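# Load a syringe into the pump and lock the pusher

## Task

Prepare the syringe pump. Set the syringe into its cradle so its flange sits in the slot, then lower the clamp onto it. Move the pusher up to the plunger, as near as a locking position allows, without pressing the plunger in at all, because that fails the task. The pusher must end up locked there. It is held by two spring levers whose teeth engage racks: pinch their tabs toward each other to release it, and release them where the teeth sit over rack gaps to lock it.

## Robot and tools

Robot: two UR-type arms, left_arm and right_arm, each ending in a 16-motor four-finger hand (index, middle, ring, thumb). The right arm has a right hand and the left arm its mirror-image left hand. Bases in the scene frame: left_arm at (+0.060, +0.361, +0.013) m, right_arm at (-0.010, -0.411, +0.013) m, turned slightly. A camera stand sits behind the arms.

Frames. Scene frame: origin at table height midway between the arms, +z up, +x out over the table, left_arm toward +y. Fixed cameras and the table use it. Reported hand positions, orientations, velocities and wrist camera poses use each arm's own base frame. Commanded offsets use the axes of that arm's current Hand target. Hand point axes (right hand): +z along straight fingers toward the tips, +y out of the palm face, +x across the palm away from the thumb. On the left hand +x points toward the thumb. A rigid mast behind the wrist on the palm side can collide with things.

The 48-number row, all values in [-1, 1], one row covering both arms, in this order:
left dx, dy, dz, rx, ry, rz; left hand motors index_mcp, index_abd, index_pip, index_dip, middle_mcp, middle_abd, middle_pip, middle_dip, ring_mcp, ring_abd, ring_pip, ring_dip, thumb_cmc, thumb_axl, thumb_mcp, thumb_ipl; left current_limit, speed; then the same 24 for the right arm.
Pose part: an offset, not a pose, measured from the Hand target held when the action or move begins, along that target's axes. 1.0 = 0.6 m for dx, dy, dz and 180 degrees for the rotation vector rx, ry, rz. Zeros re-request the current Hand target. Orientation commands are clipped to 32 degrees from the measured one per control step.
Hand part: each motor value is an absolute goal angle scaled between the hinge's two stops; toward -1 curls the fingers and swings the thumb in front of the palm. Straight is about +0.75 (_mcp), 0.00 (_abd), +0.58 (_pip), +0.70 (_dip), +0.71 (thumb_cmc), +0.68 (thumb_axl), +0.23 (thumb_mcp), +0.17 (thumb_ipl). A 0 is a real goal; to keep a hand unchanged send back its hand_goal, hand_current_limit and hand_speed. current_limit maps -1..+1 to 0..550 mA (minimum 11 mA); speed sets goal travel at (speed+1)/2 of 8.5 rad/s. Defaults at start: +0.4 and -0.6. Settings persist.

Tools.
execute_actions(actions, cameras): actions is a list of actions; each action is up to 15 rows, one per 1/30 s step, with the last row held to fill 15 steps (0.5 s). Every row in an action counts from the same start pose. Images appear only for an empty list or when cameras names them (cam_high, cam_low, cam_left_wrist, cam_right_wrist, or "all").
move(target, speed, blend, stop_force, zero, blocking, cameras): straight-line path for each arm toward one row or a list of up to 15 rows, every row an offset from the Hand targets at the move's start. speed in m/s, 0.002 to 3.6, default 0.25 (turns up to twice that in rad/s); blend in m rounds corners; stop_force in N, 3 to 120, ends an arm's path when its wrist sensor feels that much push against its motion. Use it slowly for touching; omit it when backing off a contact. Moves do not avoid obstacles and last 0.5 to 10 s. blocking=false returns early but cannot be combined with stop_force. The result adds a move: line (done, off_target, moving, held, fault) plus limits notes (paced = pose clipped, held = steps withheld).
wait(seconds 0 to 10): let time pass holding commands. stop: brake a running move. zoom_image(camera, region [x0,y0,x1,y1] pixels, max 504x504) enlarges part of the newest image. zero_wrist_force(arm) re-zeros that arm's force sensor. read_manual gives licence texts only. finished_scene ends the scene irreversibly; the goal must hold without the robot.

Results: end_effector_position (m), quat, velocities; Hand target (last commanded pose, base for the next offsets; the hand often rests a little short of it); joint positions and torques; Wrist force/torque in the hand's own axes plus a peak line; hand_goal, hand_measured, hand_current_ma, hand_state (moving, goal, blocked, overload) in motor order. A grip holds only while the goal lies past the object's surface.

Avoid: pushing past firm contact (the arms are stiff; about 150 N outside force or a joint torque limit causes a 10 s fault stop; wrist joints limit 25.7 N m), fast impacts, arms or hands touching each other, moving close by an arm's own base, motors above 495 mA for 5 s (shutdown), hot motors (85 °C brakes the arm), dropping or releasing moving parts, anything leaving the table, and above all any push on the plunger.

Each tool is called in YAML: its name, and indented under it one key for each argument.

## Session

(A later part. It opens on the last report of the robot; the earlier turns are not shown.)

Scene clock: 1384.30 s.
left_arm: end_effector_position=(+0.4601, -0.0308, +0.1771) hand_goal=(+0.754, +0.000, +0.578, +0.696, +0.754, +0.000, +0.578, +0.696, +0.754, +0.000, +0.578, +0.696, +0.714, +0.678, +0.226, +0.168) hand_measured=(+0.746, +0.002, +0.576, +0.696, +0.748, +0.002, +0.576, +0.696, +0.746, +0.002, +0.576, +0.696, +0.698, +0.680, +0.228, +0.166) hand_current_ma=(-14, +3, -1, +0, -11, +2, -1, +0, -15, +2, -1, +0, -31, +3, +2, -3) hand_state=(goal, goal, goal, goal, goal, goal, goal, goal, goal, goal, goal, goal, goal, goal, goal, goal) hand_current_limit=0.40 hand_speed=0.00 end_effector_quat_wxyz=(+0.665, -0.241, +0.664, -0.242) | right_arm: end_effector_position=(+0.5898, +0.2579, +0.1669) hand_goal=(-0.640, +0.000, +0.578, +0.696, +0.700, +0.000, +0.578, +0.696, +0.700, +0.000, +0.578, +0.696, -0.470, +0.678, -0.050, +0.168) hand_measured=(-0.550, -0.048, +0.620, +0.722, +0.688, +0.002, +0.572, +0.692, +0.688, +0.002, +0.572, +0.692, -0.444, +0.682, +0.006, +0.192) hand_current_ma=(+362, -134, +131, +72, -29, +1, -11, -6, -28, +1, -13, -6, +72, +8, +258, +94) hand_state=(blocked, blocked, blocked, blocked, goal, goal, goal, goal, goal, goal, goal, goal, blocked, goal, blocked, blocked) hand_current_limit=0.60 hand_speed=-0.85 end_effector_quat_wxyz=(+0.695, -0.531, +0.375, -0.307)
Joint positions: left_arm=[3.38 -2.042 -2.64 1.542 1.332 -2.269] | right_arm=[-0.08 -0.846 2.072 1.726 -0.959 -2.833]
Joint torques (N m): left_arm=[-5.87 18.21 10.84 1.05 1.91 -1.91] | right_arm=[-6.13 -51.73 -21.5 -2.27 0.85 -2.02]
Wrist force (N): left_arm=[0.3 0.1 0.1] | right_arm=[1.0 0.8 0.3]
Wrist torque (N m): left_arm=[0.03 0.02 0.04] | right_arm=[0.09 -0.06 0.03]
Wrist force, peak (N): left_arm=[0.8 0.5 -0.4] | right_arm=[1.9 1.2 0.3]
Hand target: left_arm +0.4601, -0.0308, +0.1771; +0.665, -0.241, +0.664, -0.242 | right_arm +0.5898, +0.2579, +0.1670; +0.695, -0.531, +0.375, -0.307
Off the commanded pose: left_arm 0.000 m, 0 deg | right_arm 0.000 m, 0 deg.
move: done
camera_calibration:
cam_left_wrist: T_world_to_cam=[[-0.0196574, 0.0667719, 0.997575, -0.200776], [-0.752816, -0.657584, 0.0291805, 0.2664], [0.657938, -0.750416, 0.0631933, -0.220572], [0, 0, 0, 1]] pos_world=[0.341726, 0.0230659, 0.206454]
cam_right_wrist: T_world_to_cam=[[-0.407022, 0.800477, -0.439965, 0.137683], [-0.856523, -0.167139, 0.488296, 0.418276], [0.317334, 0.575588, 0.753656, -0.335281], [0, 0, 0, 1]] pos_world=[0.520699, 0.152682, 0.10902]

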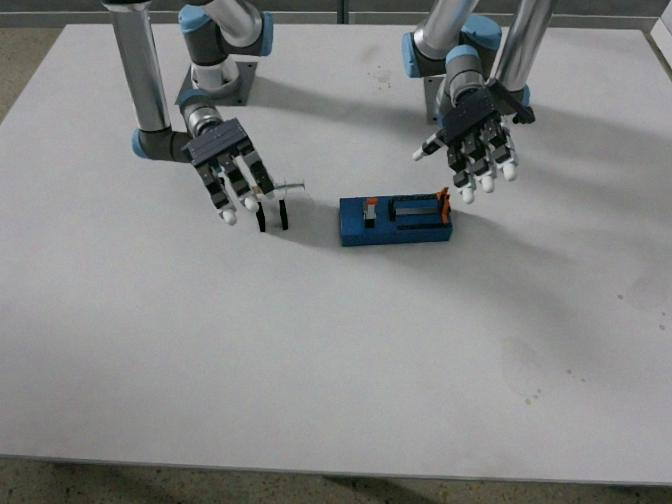

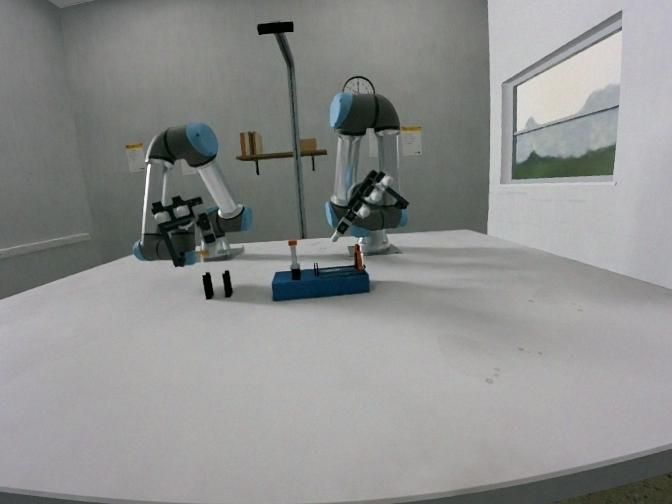

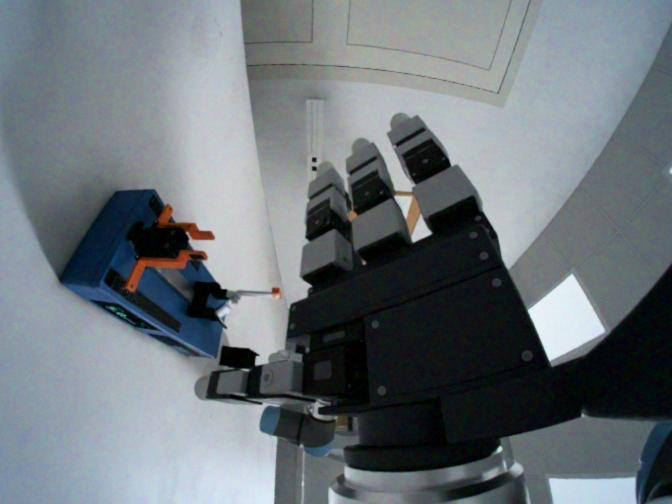

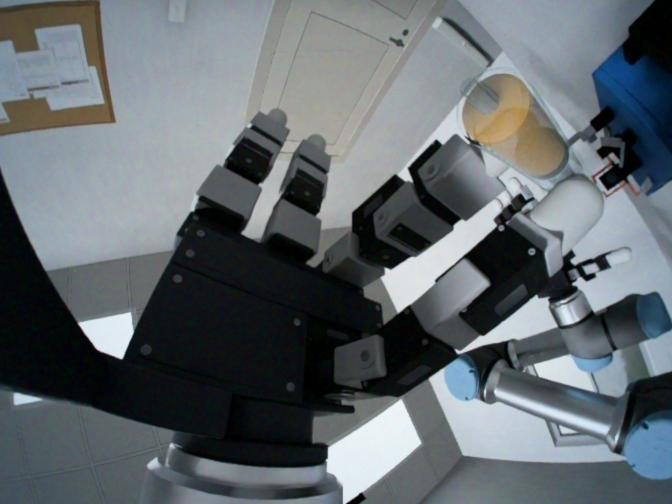

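move:
  target: [0,0,0,0,0,0,0.754,0,0.577,0.696,0.754,0,0.577,0.696,0.754,0,0.577,0.696,0.714,0.678,0.226,0.168,0.4,0.0,0.0188,0.0850,-0.0087,-0.0247,0.0067,0.0105,-0.64,0.0,0.577,0.696,0.7,0,0.577,0.696,0.7,0,0.577,0.696,-0.47,0.678,-0.05,0.168,0.6,-0.85]
  speed: 0.05
  stop_force: 5
  cameras: ["cam_high","cam_low"]

zoom_image:
  camera: "cam_low"
  region: [190, 230, 260, 300]

zoom_image:
  camera: "cam_high"
  region: [240, 160, 324, 244]

Scene clock: 1421.37 s.
left_arm: end_effector_position=(+0.4601, -0.0308, +0.1771) hand_goal=(+0.754, +0.000, +0.578, +0.696, +0.754, +0.000, +0.578, +0.696, +0.754, +0.000, +0.578, +0.696, +0.714, +0.678, +0.226, +0.168) hand_measured=(+0.746, +0.002, +0.576, +0.696, +0.748, +0.002, +0.576, +0.696, +0.746, +0.002, +0.576, +0.696, +0.698, +0.680, +0.228, +0.166) hand_current_ma=(-14, +3, -1, +0, -11, +2, -1, +0, -15, +2, -1, +0, -31, +3, +2, -3) hand_state=(goal, goal, goal, goal, goal, goal, goal, goal, goal, goal, goal, goal, goal, goal, goal, goal) hand_current_limit=0.40 hand_speed=0.00 end_effector_quat_wxyz=(+0.665, -0.241, +0.664, -0.242) | right_arm: end_effector_position=(+0.5929, +0.2585, +0.1146) hand_goal=(-0.640, +0.000, +0.578, +0.696, +0.700, +0.000, +0.578, +0.696, +0.700, +0.000, +0.578, +0.696, -0.470, +0.678, -0.050, +0.168) hand_measured=(-0.550, -0.048, +0.620, +0.722, +0.688, +0.002, +0.572, +0.692, +0.688, +0.002, +0.572, +0.692, -0.444, +0.682, +0.006, +0.192) hand_current_ma=(+362, -134, +131, +72, -29, +1, -11, -6, -28, +1, -13, -6, +72, +8, +258, +94) hand_state=(blocked, blocked, blocked, blocked, goal, goal, goal, goal, goal, goal, goal, goal, blocked, goal, blocked, blocked) hand_current_limit=0.60 hand_speed=-0.85 end_effector_quat_wxyz=(+0.675, -0.548, +0.402, -0.286)
Joint positions: left_arm=[3.38 -2.042 -2.64 1.542 1.332 -2.269] | right_arm=[-0.075 -0.755 2.06 1.746 -0.961 -2.857]
Joint torques (N m): left_arm=[-7.04 18.63 10.94 1.18 2.1 -1.77] | right_arm=[-4.37 -53.77 5.22 -2.97 0.28 2.18]
Wrist force (N): left_arm=[0.0 0.2 -0.2] | right_arm=[0.6 0.8 0.6]
Wrist torque (N m): left_arm=[0.06 0.05 0.02] | right_arm=[0.09 -0.03 0.09]
Wrist force, peak (N): left_arm=[0.7 0.5 -0.2] | right_arm=[1.1 1.4 0.4]
Hand target: left_arm +0.4601, -0.0308, +0.1771; +0.665, -0.241, +0.664, -0.242 | right_arm +0.5929, +0.2585, +0.1146; +0.675, -0.548, +0.402, -0.286
Off the commanded pose: left_arm 0.000 m, 0 deg | right_arm 0.000 m, 0 deg.
move: done
Images, in order (width x height): cam_high 672x504, cam_low 672x504.

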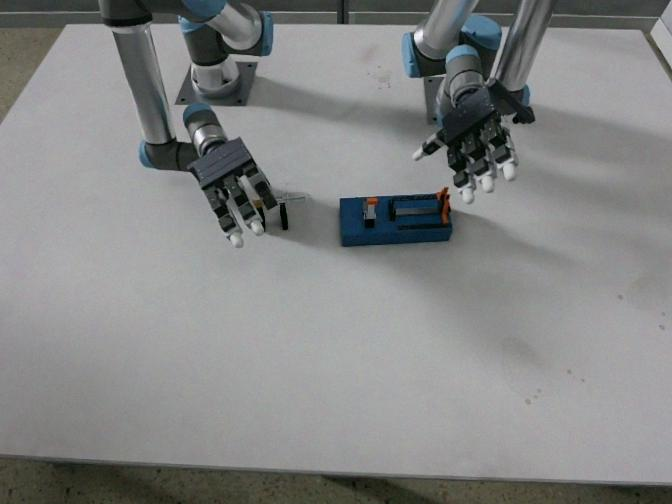

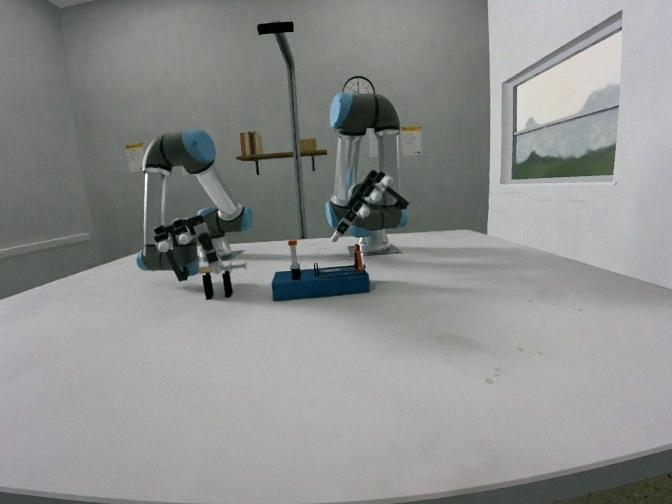

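Scaled by 7.200 from the camera's 672x504 image, which has a finer 960x720 frame.

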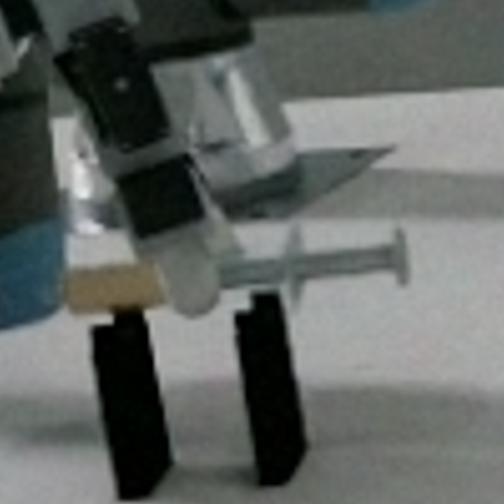

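Scaled by 6.000 from the camera's 672x504 image, which has a finer 960x720 frame.

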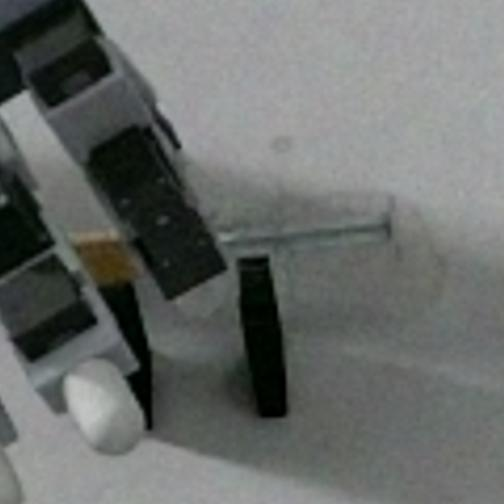

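move:
  target: [0,0,0,0,0,0,0.754,0,0.577,0.696,0.754,0,0.577,0.696,0.754,0,0.577,0.696,0.714,0.678,0.226,0.168,0.4,0.0,0.0022,0.0128,-0.0025,0,0,0,-0.64,0.0,0.577,0.696,0.7,0,0.577,0.696,0.7,0,0.577,0.696,-0.47,0.678,-0.05,0.168,0.6,-0.85]
  speed: 0.02
  stop_force: 4
  cameras: ["cam_high","cam_low"]

zoom_image:
  camera: "cam_low"
  region: [190, 230, 260, 300]

zoom_image:
  camera: "cam_high"
  region: [240, 160, 324, 244]

Scene clock: 1430.13 s.
left_arm: end_effector_position=(+0.4601, -0.0308, +0.1771) hand_goal=(+0.754, +0.000, +0.578, +0.696, +0.754, +0.000, +0.578, +0.696, +0.754, +0.000, +0.578, +0.696, +0.714, +0.678, +0.226, +0.168) hand_measured=(+0.746, +0.002, +0.576, +0.696, +0.748, +0.002, +0.576, +0.696, +0.746, +0.002, +0.576, +0.696, +0.698, +0.680, +0.228, +0.166) hand_current_ma=(-14, +3, -1, +0, -11, +2, -1, +0, -15, +2, -1, +0, -31, +3, +2, -3) hand_state=(goal, goal, goal, goal, goal, goal, goal, goal, goal, goal, goal, goal, goal, goal, goal, goal) hand_current_limit=0.40 hand_speed=0.00 end_effector_quat_wxyz=(+0.665, -0.241, +0.664, -0.242) | right_arm: end_effector_position=(+0.5924, +0.2585, +0.1118) hand_goal=(-0.640, +0.000, +0.578, +0.696, +0.700, +0.000, +0.578, +0.696, +0.700, +0.000, +0.578, +0.696, -0.470, +0.678, -0.050, +0.168) hand_measured=(-0.550, -0.048, +0.632, +0.726, +0.688, +0.002, +0.572, +0.692, +0.688, +0.002, +0.572, +0.692, -0.444, +0.682, -0.004, +0.192) hand_current_ma=(+364, -134, +177, +92, -29, +1, -11, -6, -29, +1, -13, -6, +74, +12, +205, +94) hand_state=(blocked, blocked, blocked, blocked, goal, goal, goal, goal, goal, goal, goal, goal, blocked, goal, blocked, blocked) hand_current_limit=0.60 hand_speed=-0.85 end_effector_quat_wxyz=(+0.675, -0.548, +0.402, -0.286)
Joint positions: left_arm=[3.38 -2.042 -2.64 1.542 1.332 -2.269] | right_arm=[-0.075 -0.748 2.059 1.739 -0.96 -2.857]
Joint torques (N m): left_arm=[-6.4 20.29 12.07 1.17 1.78 -1.62] | right_arm=[4.28 -47.72 4.75 -2.87 -0.22 1.88]
Wrist force (N): left_arm=[0.4 0.2 0.0] | right_arm=[1.3 0.6 0.4]
Wrist torque (N m): left_arm=[0.04 0.00 0.05] | right_arm=[0.10 -0.11 0.14]
Wrist force, peak (N): left_arm=[0.8 -0.2 -0.5] | right_arm=[2.0 -3.7 3.2]
Hand target: left_arm +0.4601, -0.0308, +0.1771; +0.665, -0.241, +0.664, -0.242 | right_arm +0.5924, +0.2585, +0.1118; +0.675, -0.548, +0.402, -0.286 (not the last commanded pose)
Off the commanded pose: left_arm 0.000 m, 0 deg | right_arm 0.005 m, 0 deg.
move: contact (right_arm)
Images, in order (width x height): cam_high 672x504, cam_low 672x504.

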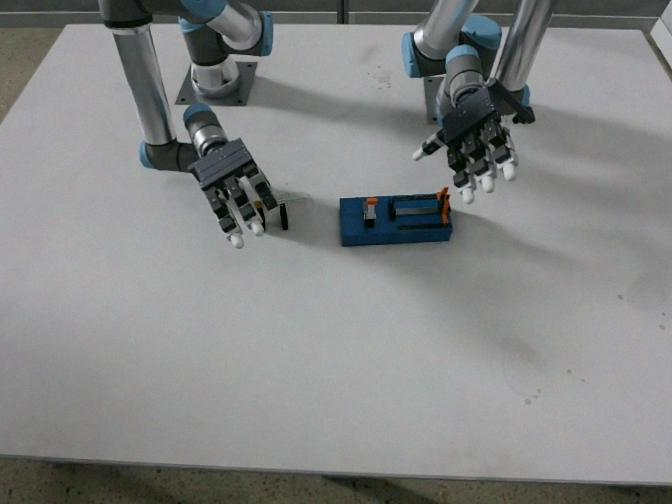

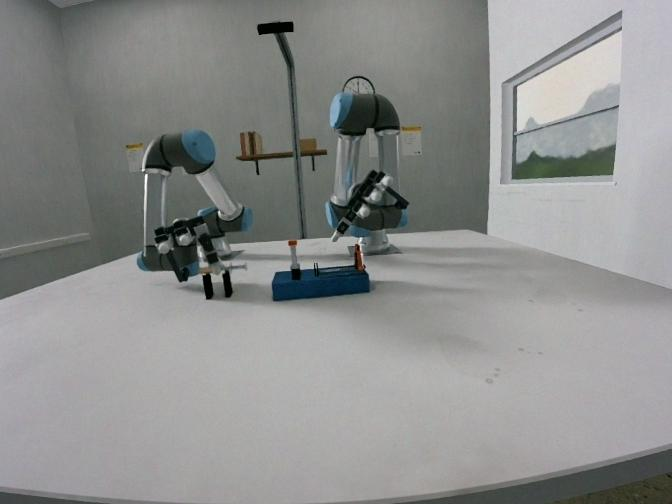

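Scaled by 7.200 from the camera's 672x504 image, which has a finer 960x720 frame.

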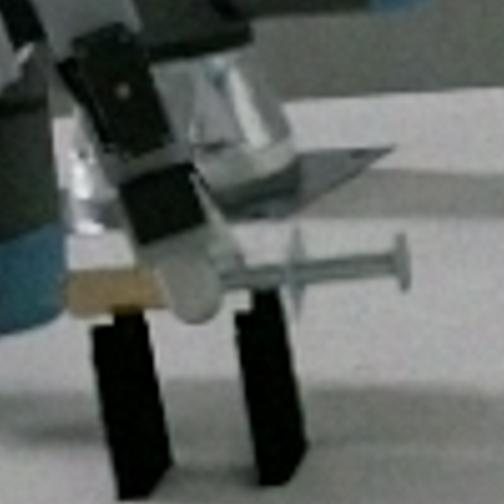

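Scaled by 6.000 from the camera's 672x504 image, which has a finer 960x720 frame.

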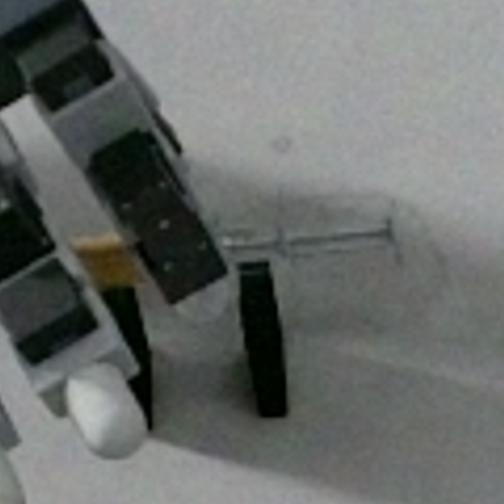

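move:
  target:
    - [0,0,0,0,0,0,0.754,0,0.577,0.696,0.754,0,0.577,0.696,0.754,0,0.577,0.696,0.714,0.678,0.226,0.168,0.4,0.0,0.0018,-0.0035,0.0045,0,0,0,-0.64,0.0,0.577,0.696,0.7,0,0.577,0.696,0.7,0,0.577,0.696,-0.47,0.678,-0.05,0.168,0.6,-0.85]
  speed: 0.02

move:
  target: [0,0,0,0,0,0,0.754,0,0.577,0.696,0.754,0,0.577,0.696,0.754,0,0.577,0.696,0.714,0.678,0.226,0.168,0.4,0.0,0.0027,0.0113,-0.0008,0,0,0,-0.64,0.0,0.577,0.696,0.7,0,0.577,0.696,0.7,0,0.577,0.696,-0.47,0.678,-0.05,0.168,0.6,-0.85]
  speed: 0.02
  stop_force: 4
  cameras: ["cam_high","cam_low"]

zoom_image:
  camera: "cam_low"
  region: [190, 230, 260, 300]

zoom_image:
  camera: "cam_high"
  region: [240, 160, 324, 244]

Scene clock: 1443.20 s.
left_arm: end_effector_position=(+0.4601, -0.0308, +0.1771) hand_goal=(+0.754, +0.000, +0.578, +0.696, +0.754, +0.000, +0.578, +0.696, +0.754, +0.000, +0.578, +0.696, +0.714, +0.678, +0.226, +0.168) hand_measured=(+0.746, +0.002, +0.576, +0.696, +0.748, +0.002, +0.576, +0.696, +0.746, +0.002, +0.576, +0.696, +0.698, +0.680, +0.228, +0.166) hand_current_ma=(-14, +3, -1, +0, -11, +2, -1, +0, -15, +2, -1, +0, -31, +3, +2, -3) hand_state=(goal, goal, goal, goal, goal, goal, goal, goal, goal, goal, goal, goal, goal, goal, goal, goal) hand_current_limit=0.40 hand_speed=0.00 end_effector_quat_wxyz=(+0.665, -0.241, +0.664, -0.242) | right_arm: end_effector_position=(+0.5954, +0.2585, +0.1139) hand_goal=(-0.640, +0.000, +0.578, +0.696, +0.700, +0.000, +0.578, +0.696, +0.700, +0.000, +0.578, +0.696, -0.470, +0.678, -0.050, +0.168) hand_measured=(-0.550, -0.048, +0.632, +0.726, +0.688, +0.002, +0.572, +0.692, +0.688, +0.002, +0.572, +0.692, -0.444, +0.682, -0.004, +0.192) hand_current_ma=(+364, -134, +177, +92, -29, +1, -11, -6, -29, +1, -13, -6, +74, +12, +205, +94) hand_state=(blocked, blocked, blocked, blocked, goal, goal, goal, goal, goal, goal, goal, goal, blocked, goal, blocked, blocked) hand_current_limit=0.60 hand_speed=-0.85 end_effector_quat_wxyz=(+0.675, -0.548, +0.402, -0.286)
Joint positions: left_arm=[3.38 -2.042 -2.64 1.542 1.332 -2.269] | right_arm=[-0.075 -0.751 2.052 1.75 -0.961 -2.857]
Joint torques (N m): left_arm=[-5.95 19.14 10.57 1.15 1.84 -1.93] | right_arm=[7.59 -48.56 -10.2 -1.85 -1.52 -0.02]
Wrist force (N): left_arm=[0.5 0.2 0.0] | right_arm=[0.9 0.8 0.4]
Wrist torque (N m): left_arm=[0.05 0.00 0.05] | right_arm=[0.10 -0.06 0.11]
Wrist force, peak (N): left_arm=[0.9 -0.3 -0.1] | right_arm=[1.3 1.3 0.1]
Hand target: left_arm +0.4601, -0.0308, +0.1771; +0.665, -0.241, +0.664, -0.242 | right_arm +0.5954, +0.2585, +0.1138; +0.675, -0.548, +0.402, -0.286
Off the commanded pose: left_arm 0.000 m, 0 deg | right_arm 0.000 m, 0 deg.
move: done

Scene clock: 1444.67 s.
left_arm: end_effector_position=(+0.4601, -0.0308, +0.1771) hand_goal=(+0.754, +0.000, +0.578, +0.696, +0.754, +0.000, +0.578, +0.696, +0.754, +0.000, +0.578, +0.696, +0.714, +0.678, +0.226, +0.168) hand_measured=(+0.746, +0.002, +0.576, +0.696, +0.748, +0.002, +0.576, +0.696, +0.746, +0.002, +0.576, +0.696, +0.698, +0.680, +0.228, +0.166) hand_current_ma=(-14, +3, -1, +0, -11, +2, -1, +0, -15, +2, -1, +0, -31, +3, +2, -3) hand_state=(goal, goal, goal, goal, goal, goal, goal, goal, goal, goal, goal, goal, goal, goal, goal, goal) hand_current_limit=0.40 hand_speed=0.00 end_effector_quat_wxyz=(+0.665, -0.241, +0.664, -0.242) | right_arm: end_effector_position=(+0.5954, +0.2585, +0.1069) hand_goal=(-0.640, +0.000, +0.578, +0.696, +0.700, +0.000, +0.578, +0.696, +0.700, +0.000, +0.578, +0.696, -0.470, +0.678, -0.050, +0.168) hand_measured=(-0.550, -0.048, +0.632, +0.726, +0.688, +0.002, +0.572, +0.692, +0.688, +0.002, +0.572, +0.692, -0.444, +0.682, -0.004, +0.192) hand_current_ma=(+364, -134, +177, +92, -29, +1, -11, -6, -29, +1, -13, -6, +75, +12, +205, +94) hand_state=(blocked, blocked, blocked, blocked, goal, goal, goal, goal, goal, goal, goal, goal, blocked, goal, blocked, blocked) hand_current_limit=0.60 hand_speed=-0.85 end_effector_quat_wxyz=(+0.675, -0.548, +0.402, -0.286)
Joint positions: left_arm=[3.38 -2.042 -2.64 1.542 1.332 -2.269] | right_arm=[-0.075 -0.733 2.048 1.736 -0.961 -2.857]
Joint torques (N m): left_arm=[-6.71 17.36 12.05 1.18 1.96 -1.72] | right_arm=[7.35 -54 6.43 0.41 -0.57 -1.15]
Wrist force (N): left_arm=[0.3 -0.1 0.0] | right_arm=[1.3 -0.2 2.6]
Wrist torque (N m): left_arm=[0.02 0.02 0.04] | right_arm=[0.14 -0.03 0.09]
Wrist force, peak (N): left_arm=[0.7 -0.2 -0.3] | right_arm=[1.4 -0.9 2.6]
Hand target: left_arm +0.4601, -0.0308, +0.1771; +0.665, -0.241, +0.664, -0.242 | right_arm +0.5954, +0.2585, +0.1069; +0.675, -0.548, +0.402, -0.286
Off the commanded pose: left_arm 0.000 m, 0 deg | right_arm 0.000 m, 0 deg.
move: done
Images, in order (width x height): cam_high 672x504, cam_low 672x504.

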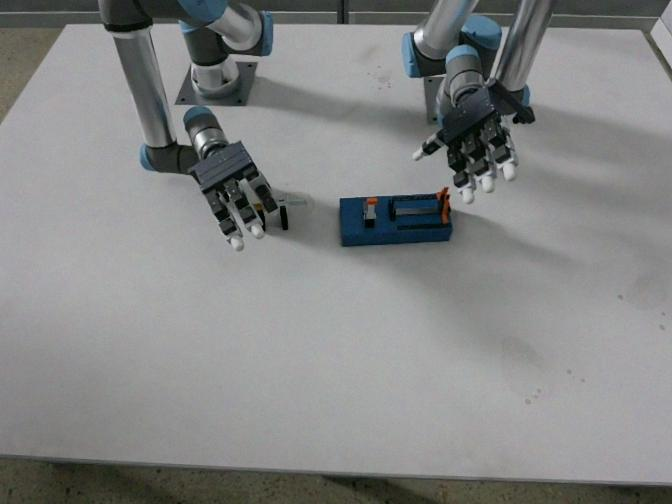

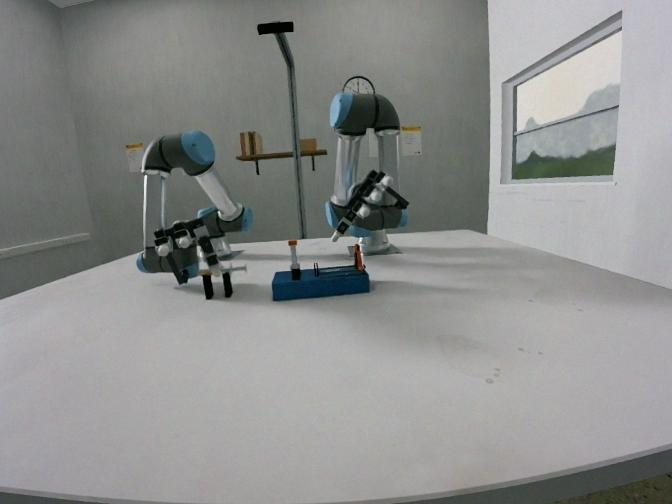

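Scaled by 7.200 from the camera's 672x504 image, which has a finer 960x720 frame.

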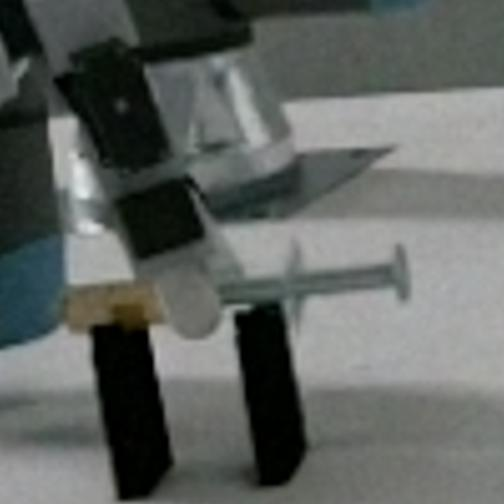

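Scaled by 6.000 from the camera's 672x504 image, which has a finer 960x720 frame.

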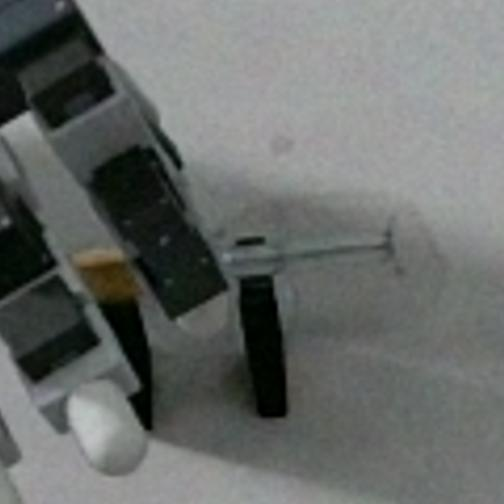

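move:
  target:
    - [0,0,0,0,0,0,0.754,0,0.577,0.696,0.754,0,0.577,0.696,0.754,0,0.577,0.696,0.714,0.678,0.226,0.168,0.4,0.0,0,0,0,0,0,0,-0.53,0.0,0.577,0.696,0.7,0,0.577,0.696,0.7,0,0.577,0.696,-0.47,0.678,0.04,0.168,0.6,-0.9]
    - [0,0,0,0,0,0,0.754,0,0.577,0.696,0.754,0,0.577,0.696,0.754,0,0.577,0.696,0.714,0.678,0.226,0.168,0.4,0.0,0,0,0,0,0,0,-0.342,0.0,0.577,0.696,0.7,0,0.577,0.696,0.7,0,0.577,0.696,-0.47,0.678,0.226,0.168,0.6,-0.8]
  speed: 0.02
  cameras: ["cam_high","cam_low","cam_right_wrist"]

zoom_image:
  camera: "cam_low"
  region: [190, 230, 260, 300]

zoom_image:
  camera: "cam_high"
  region: [240, 160, 324, 244]

Scene clock: 1451.37 s.
left_arm: end_effector_position=(+0.4601, -0.0308, +0.1771) hand_goal=(+0.754, +0.000, +0.578, +0.696, +0.754, +0.000, +0.578, +0.696, +0.754, +0.000, +0.578, +0.696, +0.714, +0.678, +0.226, +0.168) hand_measured=(+0.746, +0.002, +0.576, +0.696, +0.748, +0.002, +0.576, +0.696, +0.746, +0.002, +0.576, +0.696, +0.698, +0.680, +0.228, +0.166) hand_current_ma=(-14, +3, -1, +0, -11, +2, -1, +0, -15, +2, -1, +0, -31, +3, +2, -3) hand_state=(goal, goal, goal, goal, goal, goal, goal, goal, goal, goal, goal, goal, goal, goal, goal, goal) hand_current_limit=0.40 hand_speed=0.00 end_effector_quat_wxyz=(+0.665, -0.241, +0.664, -0.242) | right_arm: end_effector_position=(+0.5954, +0.2585, +0.1069) hand_goal=(-0.342, +0.000, +0.578, +0.696, +0.700, +0.000, +0.578, +0.696, +0.700, +0.000, +0.578, +0.696, -0.470, +0.678, +0.226, +0.168) hand_measured=(-0.350, -0.004, +0.580, +0.700, +0.688, +0.002, +0.572, +0.692, +0.688, +0.002, +0.572, +0.692, -0.470, +0.680, +0.224, +0.170) hand_current_ma=(-21, -8, +3, +5, -29, +1, -11, -6, -29, +1, -13, -6, -1, +3, -3, +6) hand_state=(goal, goal, goal, goal, goal, goal, goal, goal, goal, goal, goal, goal, goal, goal, goal, goal) hand_current_limit=0.60 hand_speed=-0.80 end_effector_quat_wxyz=(+0.675, -0.548, +0.402, -0.286)
Joint positions: left_arm=[3.38 -2.042 -2.64 1.542 1.332 -2.269] | right_arm=[-0.075 -0.733 2.048 1.736 -0.961 -2.857]
Joint torques (N m): left_arm=[-7.44 19.04 10.79 1.38 1.87 -1.47] | right_arm=[6.24 -53.12 5.04 -0.12 0.87 2.09]
Wrist force (N): left_arm=[0.6 0.1 -0.2] | right_arm=[0.7 0.2 0.4]
Wrist torque (N m): left_arm=[0.05 -0.01 0.06] | right_arm=[0.03 -0.05 0.11]
Wrist force, peak (N): left_arm=[0.7 0.3 -0.6] | right_arm=[1.7 -0.3 2.8]
Hand target: left_arm +0.4601, -0.0308, +0.1771; +0.665, -0.241, +0.664, -0.242 | right_arm +0.5954, +0.2585, +0.1069; +0.675, -0.548, +0.402, -0.286
Off the commanded pose: left_arm 0.000 m, 0 deg | right_arm 0.000 m, 0 deg.
move: done
camera_calibration:
cam_right_wrist: T_world_to_cam=[[-0.443606, 0.795054, -0.413646, 0.133367], [-0.811445, -0.160358, 0.561999, 0.416141], [0.380488, 0.584958, 0.716277, -0.328151], [0, 0, 0, 1]] pos_world=[0.521696, 0.152652, 0.0563432]
Images, in order (width x height): cam_high 672x504, cam_low 672x504, cam_right_wrist 672x504.

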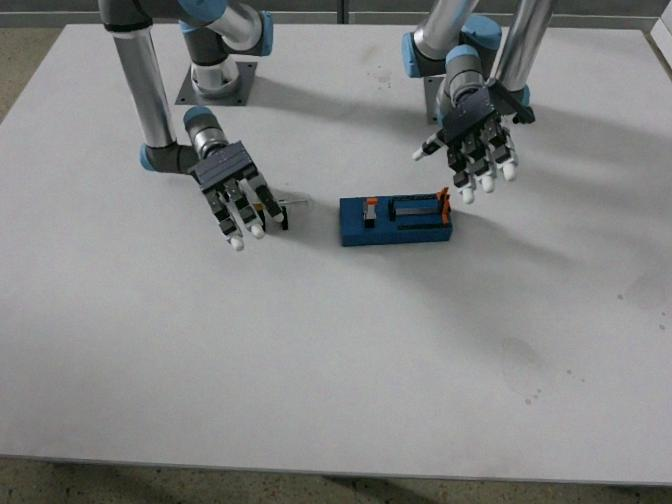

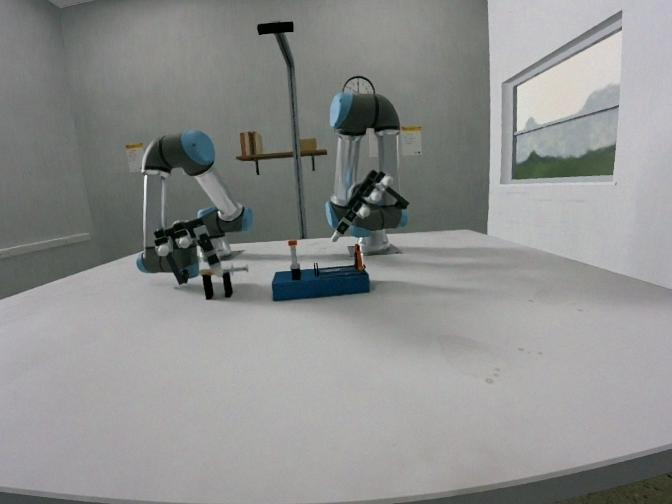

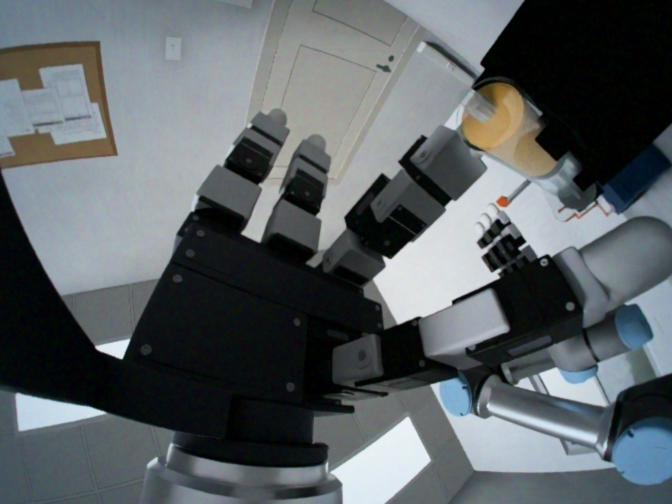

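Scaled by 7.200 from the camera's 672x504 image, which has a finer 960x720 frame.

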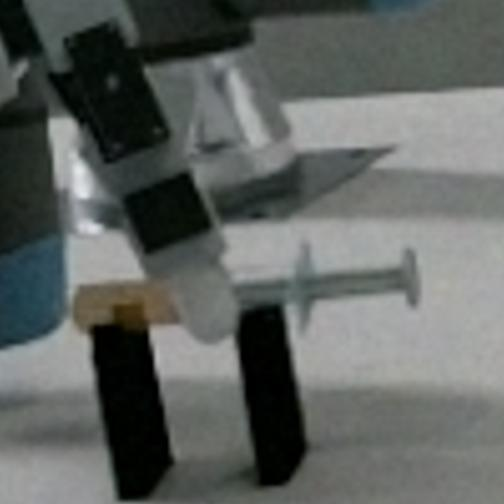

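Scaled by 6.000 from the camera's 672x504 image, which has a finer 960x720 frame.

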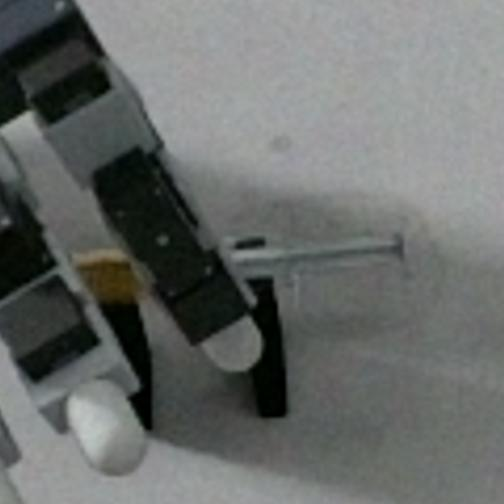

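move:
  target:
    - [0,0,0,0,0,0,0.754,0,0.577,0.696,0.754,0,0.577,0.696,0.754,0,0.577,0.696,0.714,0.678,0.226,0.168,0.4,0.0,0,0,0,0,0,0,-0.53,0.0,0.577,0.696,0.7,0,0.577,0.696,0.7,0,0.577,0.696,-0.47,0.678,0.07,0.168,0.6,-0.7]
    - [0,0,0,0,0,0,0.754,0,0.577,0.696,0.754,0,0.577,0.696,0.754,0,0.577,0.696,0.714,0.678,0.226,0.168,0.4,0.0,0,0,0,0,0,0,-0.59,0.0,0.577,0.696,0.7,0,0.577,0.696,0.7,0,0.577,0.696,-0.47,0.678,0.0,0.168,0.6,-0.85]
    - [0,0,0,0,0,0,0.754,0,0.577,0.696,0.754,0,0.577,0.696,0.754,0,0.577,0.696,0.714,0.678,0.226,0.168,0.4,0.0,0.0120,-0.0033,-0.0051,0,0,0,-0.59,0.0,0.577,0.696,0.7,0,0.577,0.696,0.7,0,0.577,0.696,-0.47,0.678,0.0,0.168,0.6,-0.85]
  speed: 0.02
  cameras: ["cam_high","cam_low","cam_right_wrist"]

zoom_image:
  camera: "cam_low"
  region: [190, 230, 260, 300]

zoom_image:
  camera: "cam_high"
  region: [240, 160, 324, 244]

Scene clock: 1466.03 s.
left_arm: end_effector_position=(+0.4601, -0.0308, +0.1771) hand_goal=(+0.754, +0.000, +0.578, +0.696, +0.754, +0.000, +0.578, +0.696, +0.754, +0.000, +0.578, +0.696, +0.714, +0.678, +0.226, +0.168) hand_measured=(+0.746, +0.002, +0.576, +0.696, +0.748, +0.002, +0.576, +0.696, +0.746, +0.002, +0.576, +0.696, +0.698, +0.680, +0.228, +0.166) hand_current_ma=(-14, +3, -1, +0, -11, +2, -1, +0, -15, +2, -1, +0, -31, +3, +2, -3) hand_state=(goal, goal, goal, goal, goal, goal, goal, goal, goal, goal, goal, goal, goal, goal, goal, goal) hand_current_limit=0.40 hand_speed=0.00 end_effector_quat_wxyz=(+0.665, -0.241, +0.664, -0.242) | right_arm: end_effector_position=(+0.5966, +0.2504, +0.1069) hand_goal=(-0.590, +0.000, +0.578, +0.696, +0.700, +0.000, +0.578, +0.696, +0.700, +0.000, +0.578, +0.696, -0.470, +0.678, +0.000, +0.168) hand_measured=(-0.510, -0.010, +0.602, +0.710, +0.688, +0.002, +0.572, +0.692, +0.688, +0.002, +0.572, +0.692, -0.470, +0.680, +0.020, +0.172) hand_current_ma=(+313, -18, +66, +35, -29, +1, -11, -6, -29, +1, -13, -6, -1, +3, +75, +11) hand_state=(blocked, goal, blocked, goal, goal, goal, goal, goal, goal, goal, goal, goal, goal, goal, blocked, goal) hand_current_limit=0.60 hand_speed=-0.85 end_effector_quat_wxyz=(+0.675, -0.548, +0.402, -0.286)
Joint positions: left_arm=[3.38 -2.042 -2.64 1.542 1.332 -2.269] | right_arm=[-0.094 -0.734 2.049 1.734 -0.941 -2.855]
Joint torques (N m): left_arm=[-5.61 18.65 11.8 1.48 1.95 -1.59] | right_arm=[9.39 -52.69 3.38 -2.18 -1.21 2.17]
Wrist force (N): left_arm=[0.2 0.0 -0.4] | right_arm=[1.2 0.4 1.8]
Wrist torque (N m): left_arm=[0.04 0.02 0.03] | right_arm=[0.09 -0.02 -0.01]
Wrist force, peak (N): left_arm=[0.7 0.3 -0.4] | right_arm=[1.6 -1.4 2.8]
Hand target: left_arm +0.4601, -0.0308, +0.1771; +0.665, -0.241, +0.664, -0.242 | right_arm +0.5966, +0.2505, +0.1069; +0.675, -0.548, +0.402, -0.286
Off the commanded pose: left_arm 0.000 m, 0 deg | right_arm 0.000 m, 0 deg.
move: done
camera_calibration:
cam_right_wrist: T_world_to_cam=[[-0.443606, 0.795054, -0.413646, 0.140381], [-0.811445, -0.160358, 0.561999, 0.41576], [0.380488, 0.584958, 0.716277, -0.323941], [0, 0, 0, 1]] pos_world=[0.522896, 0.144552, 0.0564432]
Images, in order (width x height): cam_high 672x504, cam_low 672x504, cam_right_wrist 672x504.

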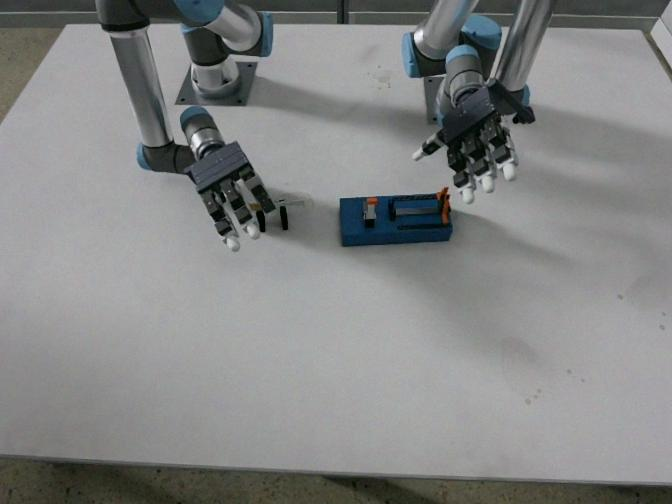

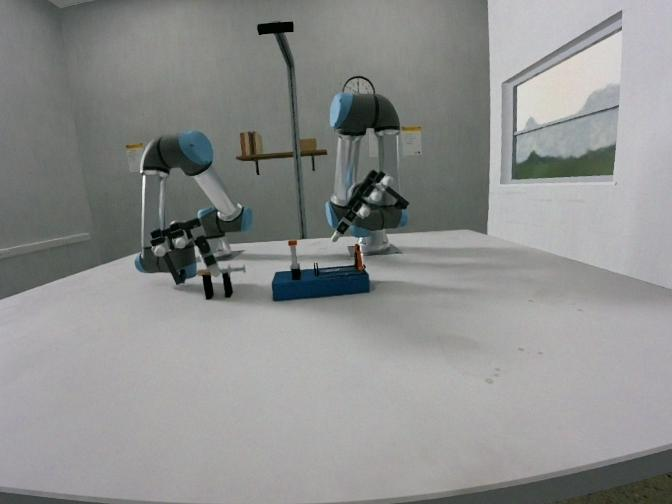

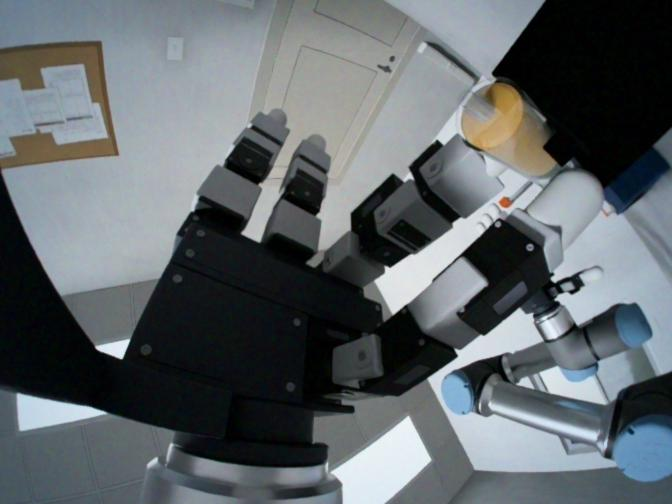

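Scaled by 7.200 from the camera's 672x504 image, which has a finer 960x720 frame.

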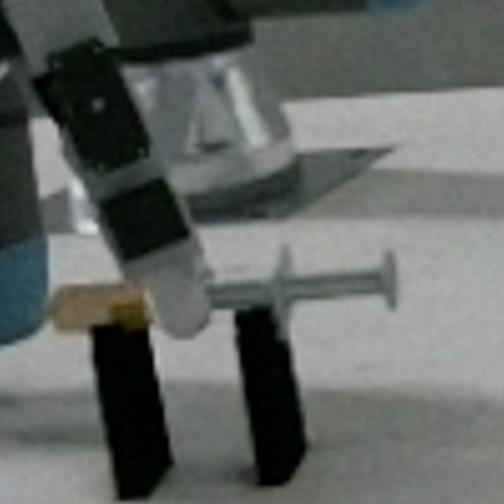

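Scaled by 6.000 from the camera's 672x504 image, which has a finer 960x720 frame.

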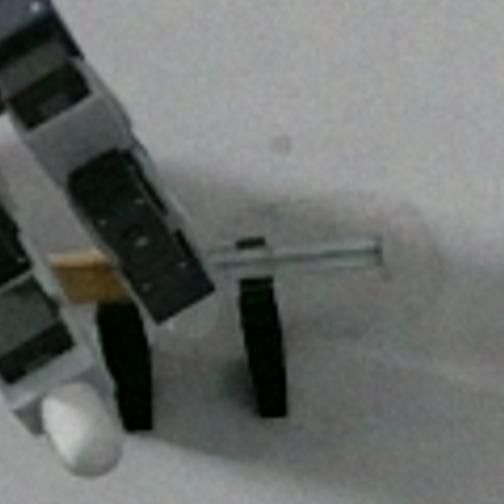

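move:
  target:
    - [0,0,0,0,0,0,0.754,0,0.577,0.696,0.754,0,0.577,0.696,0.754,0,0.577,0.696,0.714,0.678,0.226,0.168,0.4,0.0,0,0,0,0,0,0,-0.53,0.0,0.577,0.696,0.7,0,0.577,0.696,0.7,0,0.577,0.696,-0.47,0.678,0.04,0.168,0.6,-0.9]
    - [0,0,0,0,0,0,0.754,0,0.577,0.696,0.754,0,0.577,0.696,0.754,0,0.577,0.696,0.714,0.678,0.226,0.168,0.4,0.0,0,0,0,0,0,0,-0.342,0.0,0.577,0.696,0.7,0,0.577,0.696,0.7,0,0.577,0.696,-0.47,0.678,0.226,0.168,0.6,-0.8]
    - [0,0,0,0,0,0,0.754,0,0.577,0.696,0.754,0,0.577,0.696,0.754,0,0.577,0.696,0.714,0.678,0.226,0.168,0.4,0.0,0,-0.1,0,0,0,0,-0.342,0.0,0.577,0.696,0.7,0,0.577,0.696,0.7,0,0.577,0.696,-0.47,0.678,0.226,0.168,0.6,-0.8]
  speed: [0.02,0.02,0.05]
  cameras: ["cam_high","cam_low","cam_right_wrist"]

zoom_image:
  camera: "cam_low"
  region: [190, 230, 260, 300]

zoom_image:
  camera: "cam_high"
  region: [240, 160, 324, 244]

Scene clock: 1475.43 s.
left_arm: end_effector_position=(+0.4601, -0.0308, +0.1771) hand_goal=(+0.754, +0.000, +0.578, +0.696, +0.754, +0.000, +0.578, +0.696, +0.754, +0.000, +0.578, +0.696, +0.714, +0.678, +0.226, +0.168) hand_measured=(+0.746, +0.002, +0.576, +0.696, +0.748, +0.002, +0.576, +0.696, +0.746, +0.002, +0.576, +0.696, +0.698, +0.680, +0.228, +0.166) hand_current_ma=(-14, +3, -1, +0, -11, +2, -1, +0, -15, +2, -1, +0, -31, +3, +2, -3) hand_state=(goal, goal, goal, goal, goal, goal, goal, goal, goal, goal, goal, goal, goal, goal, goal, goal) hand_current_limit=0.40 hand_speed=0.00 end_effector_quat_wxyz=(+0.665, -0.241, +0.664, -0.242) | right_arm: end_effector_position=(+0.5999, +0.2364, +0.1652) hand_goal=(-0.342, +0.000, +0.578, +0.696, +0.700, +0.000, +0.578, +0.696, +0.700, +0.000, +0.578, +0.696, -0.470, +0.678, +0.226, +0.168) hand_measured=(-0.350, -0.004, +0.580, +0.700, +0.688, +0.002, +0.572, +0.692, +0.688, +0.002, +0.572, +0.692, -0.472, +0.680, +0.224, +0.170) hand_current_ma=(-21, -8, +3, +5, -29, +1, -11, -6, -29, +1, -13, -6, -1, +2, -3, +6) hand_state=(goal, goal, goal, goal, goal, goal, goal, goal, goal, goal, goal, goal, goal, goal, goal, goal) hand_current_limit=0.60 hand_speed=-0.80 end_effector_quat_wxyz=(+0.675, -0.548, +0.402, -0.286) end_effector_velocity=(+0.000, +0.000, -0.001) end_effector_angular_velocity=(+0.000, -0.002, -0.001)
Joint positions: left_arm=[3.38 -2.042 -2.64 1.542 1.332 -2.269] | right_arm=[-0.128 -0.881 2.074 1.854 -0.908 -2.851]
Joint velocities: left_arm=[within noise] | right_arm=[0 0.004 -0.002 -0.005 -0.001 0]
Joint torques (N m): left_arm=[-5.61 19.18 11.87 1.55 1.72 -1.81] | right_arm=[8.25 -28.49 -4.55 -2.8 -1.59 1.19]
Wrist force (N): left_arm=[0.2 0.0 0.0] | right_arm=[1.0 0.3 0.4]
Wrist torque (N m): left_arm=[0.02 0.04 0.03] | right_arm=[0.05 -0.07 0.03]
Wrist force, peak (N): left_arm=[0.7 0.1 -0.6] | right_arm=[1.7 -0.3 2.5]
Hand target: left_arm +0.4601, -0.0308, +0.1771; +0.665, -0.241, +0.664, -0.242 | right_arm +0.5999, +0.2365, +0.1651; +0.675, -0.548, +0.402, -0.286
Off the commanded pose: left_arm 0.000 m, 0 deg | right_arm 0.000 m, 0 deg.
move: done
camera_calibration:
cam_right_wrist: T_world_to_cam=[[-0.443623, 0.795072, -0.413592, 0.177127], [-0.811396, -0.160343, 0.562074, 0.383295], [0.380573, 0.584936, 0.71625, -0.358708], [0, 0, 0, 1]] pos_world=[0.526096, 0.130452, 0.114743]
Images, in order (width x height): cam_high 672x504, cam_low 672x504, cam_right_wrist 672x504.

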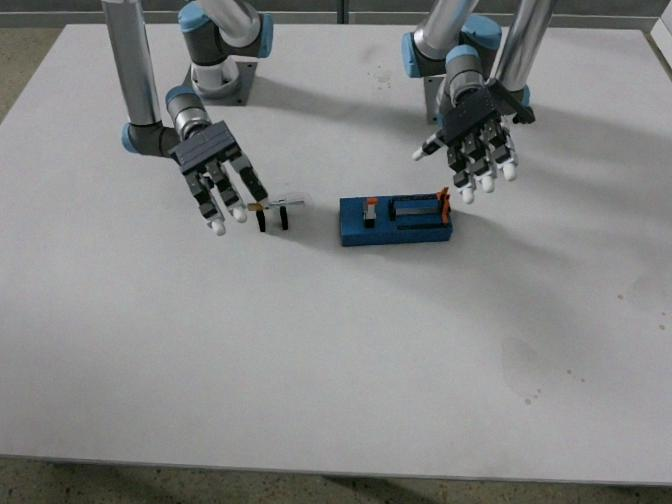

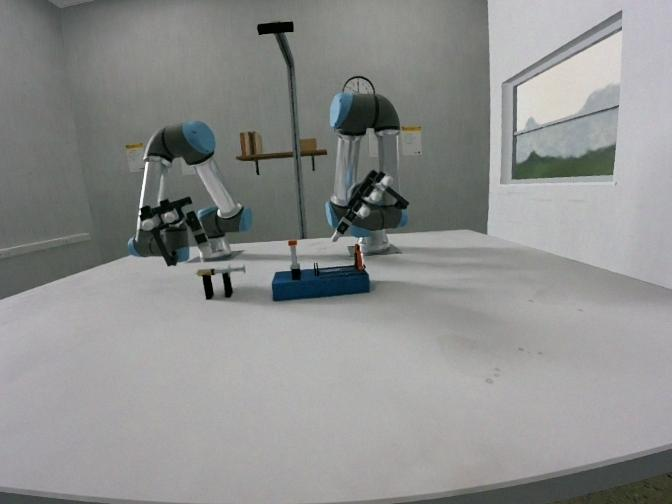

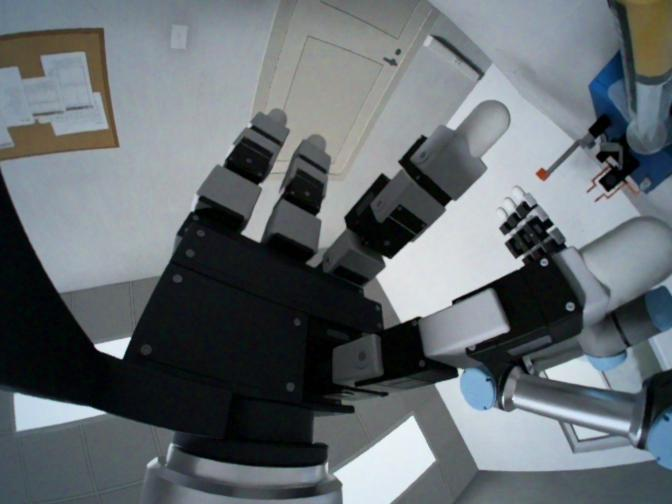

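Scaled by 7.200 from the camera's 672x504 image, which has a finer 960x720 frame.

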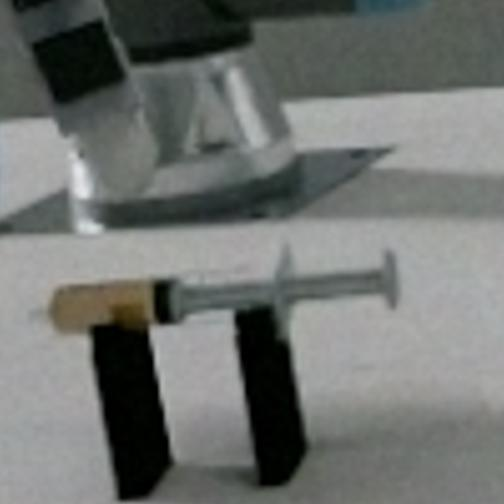

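Scaled by 6.000 from the camera's 672x504 image, which has a finer 960x720 frame.

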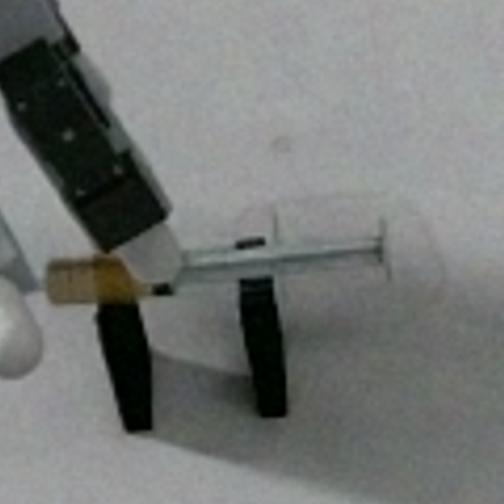

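zoom_image:
  camera: "cam_low"
  region: [190, 250, 250, 295]

zoom_image:
  camera: "cam_high"
  region: [240, 185, 320, 235]

Scaled by 8.400 from the camera's 672x504 image, which has a finer 960x720 frame.

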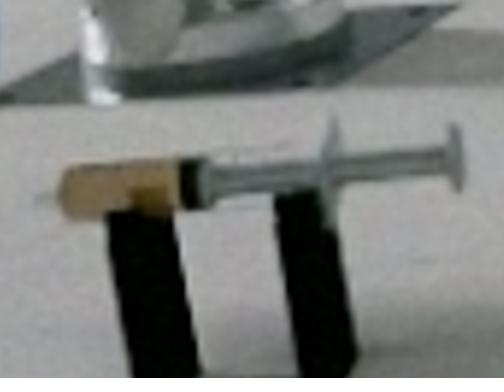

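Scaled by 6.300 from the camera's 672x504 image, which has a finer 960x720 frame.

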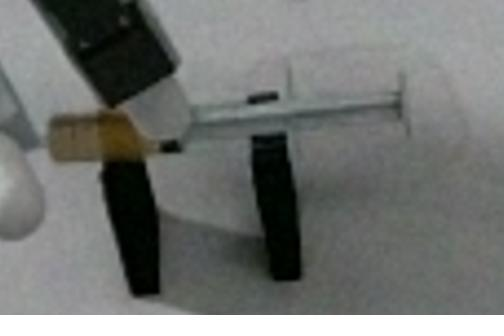

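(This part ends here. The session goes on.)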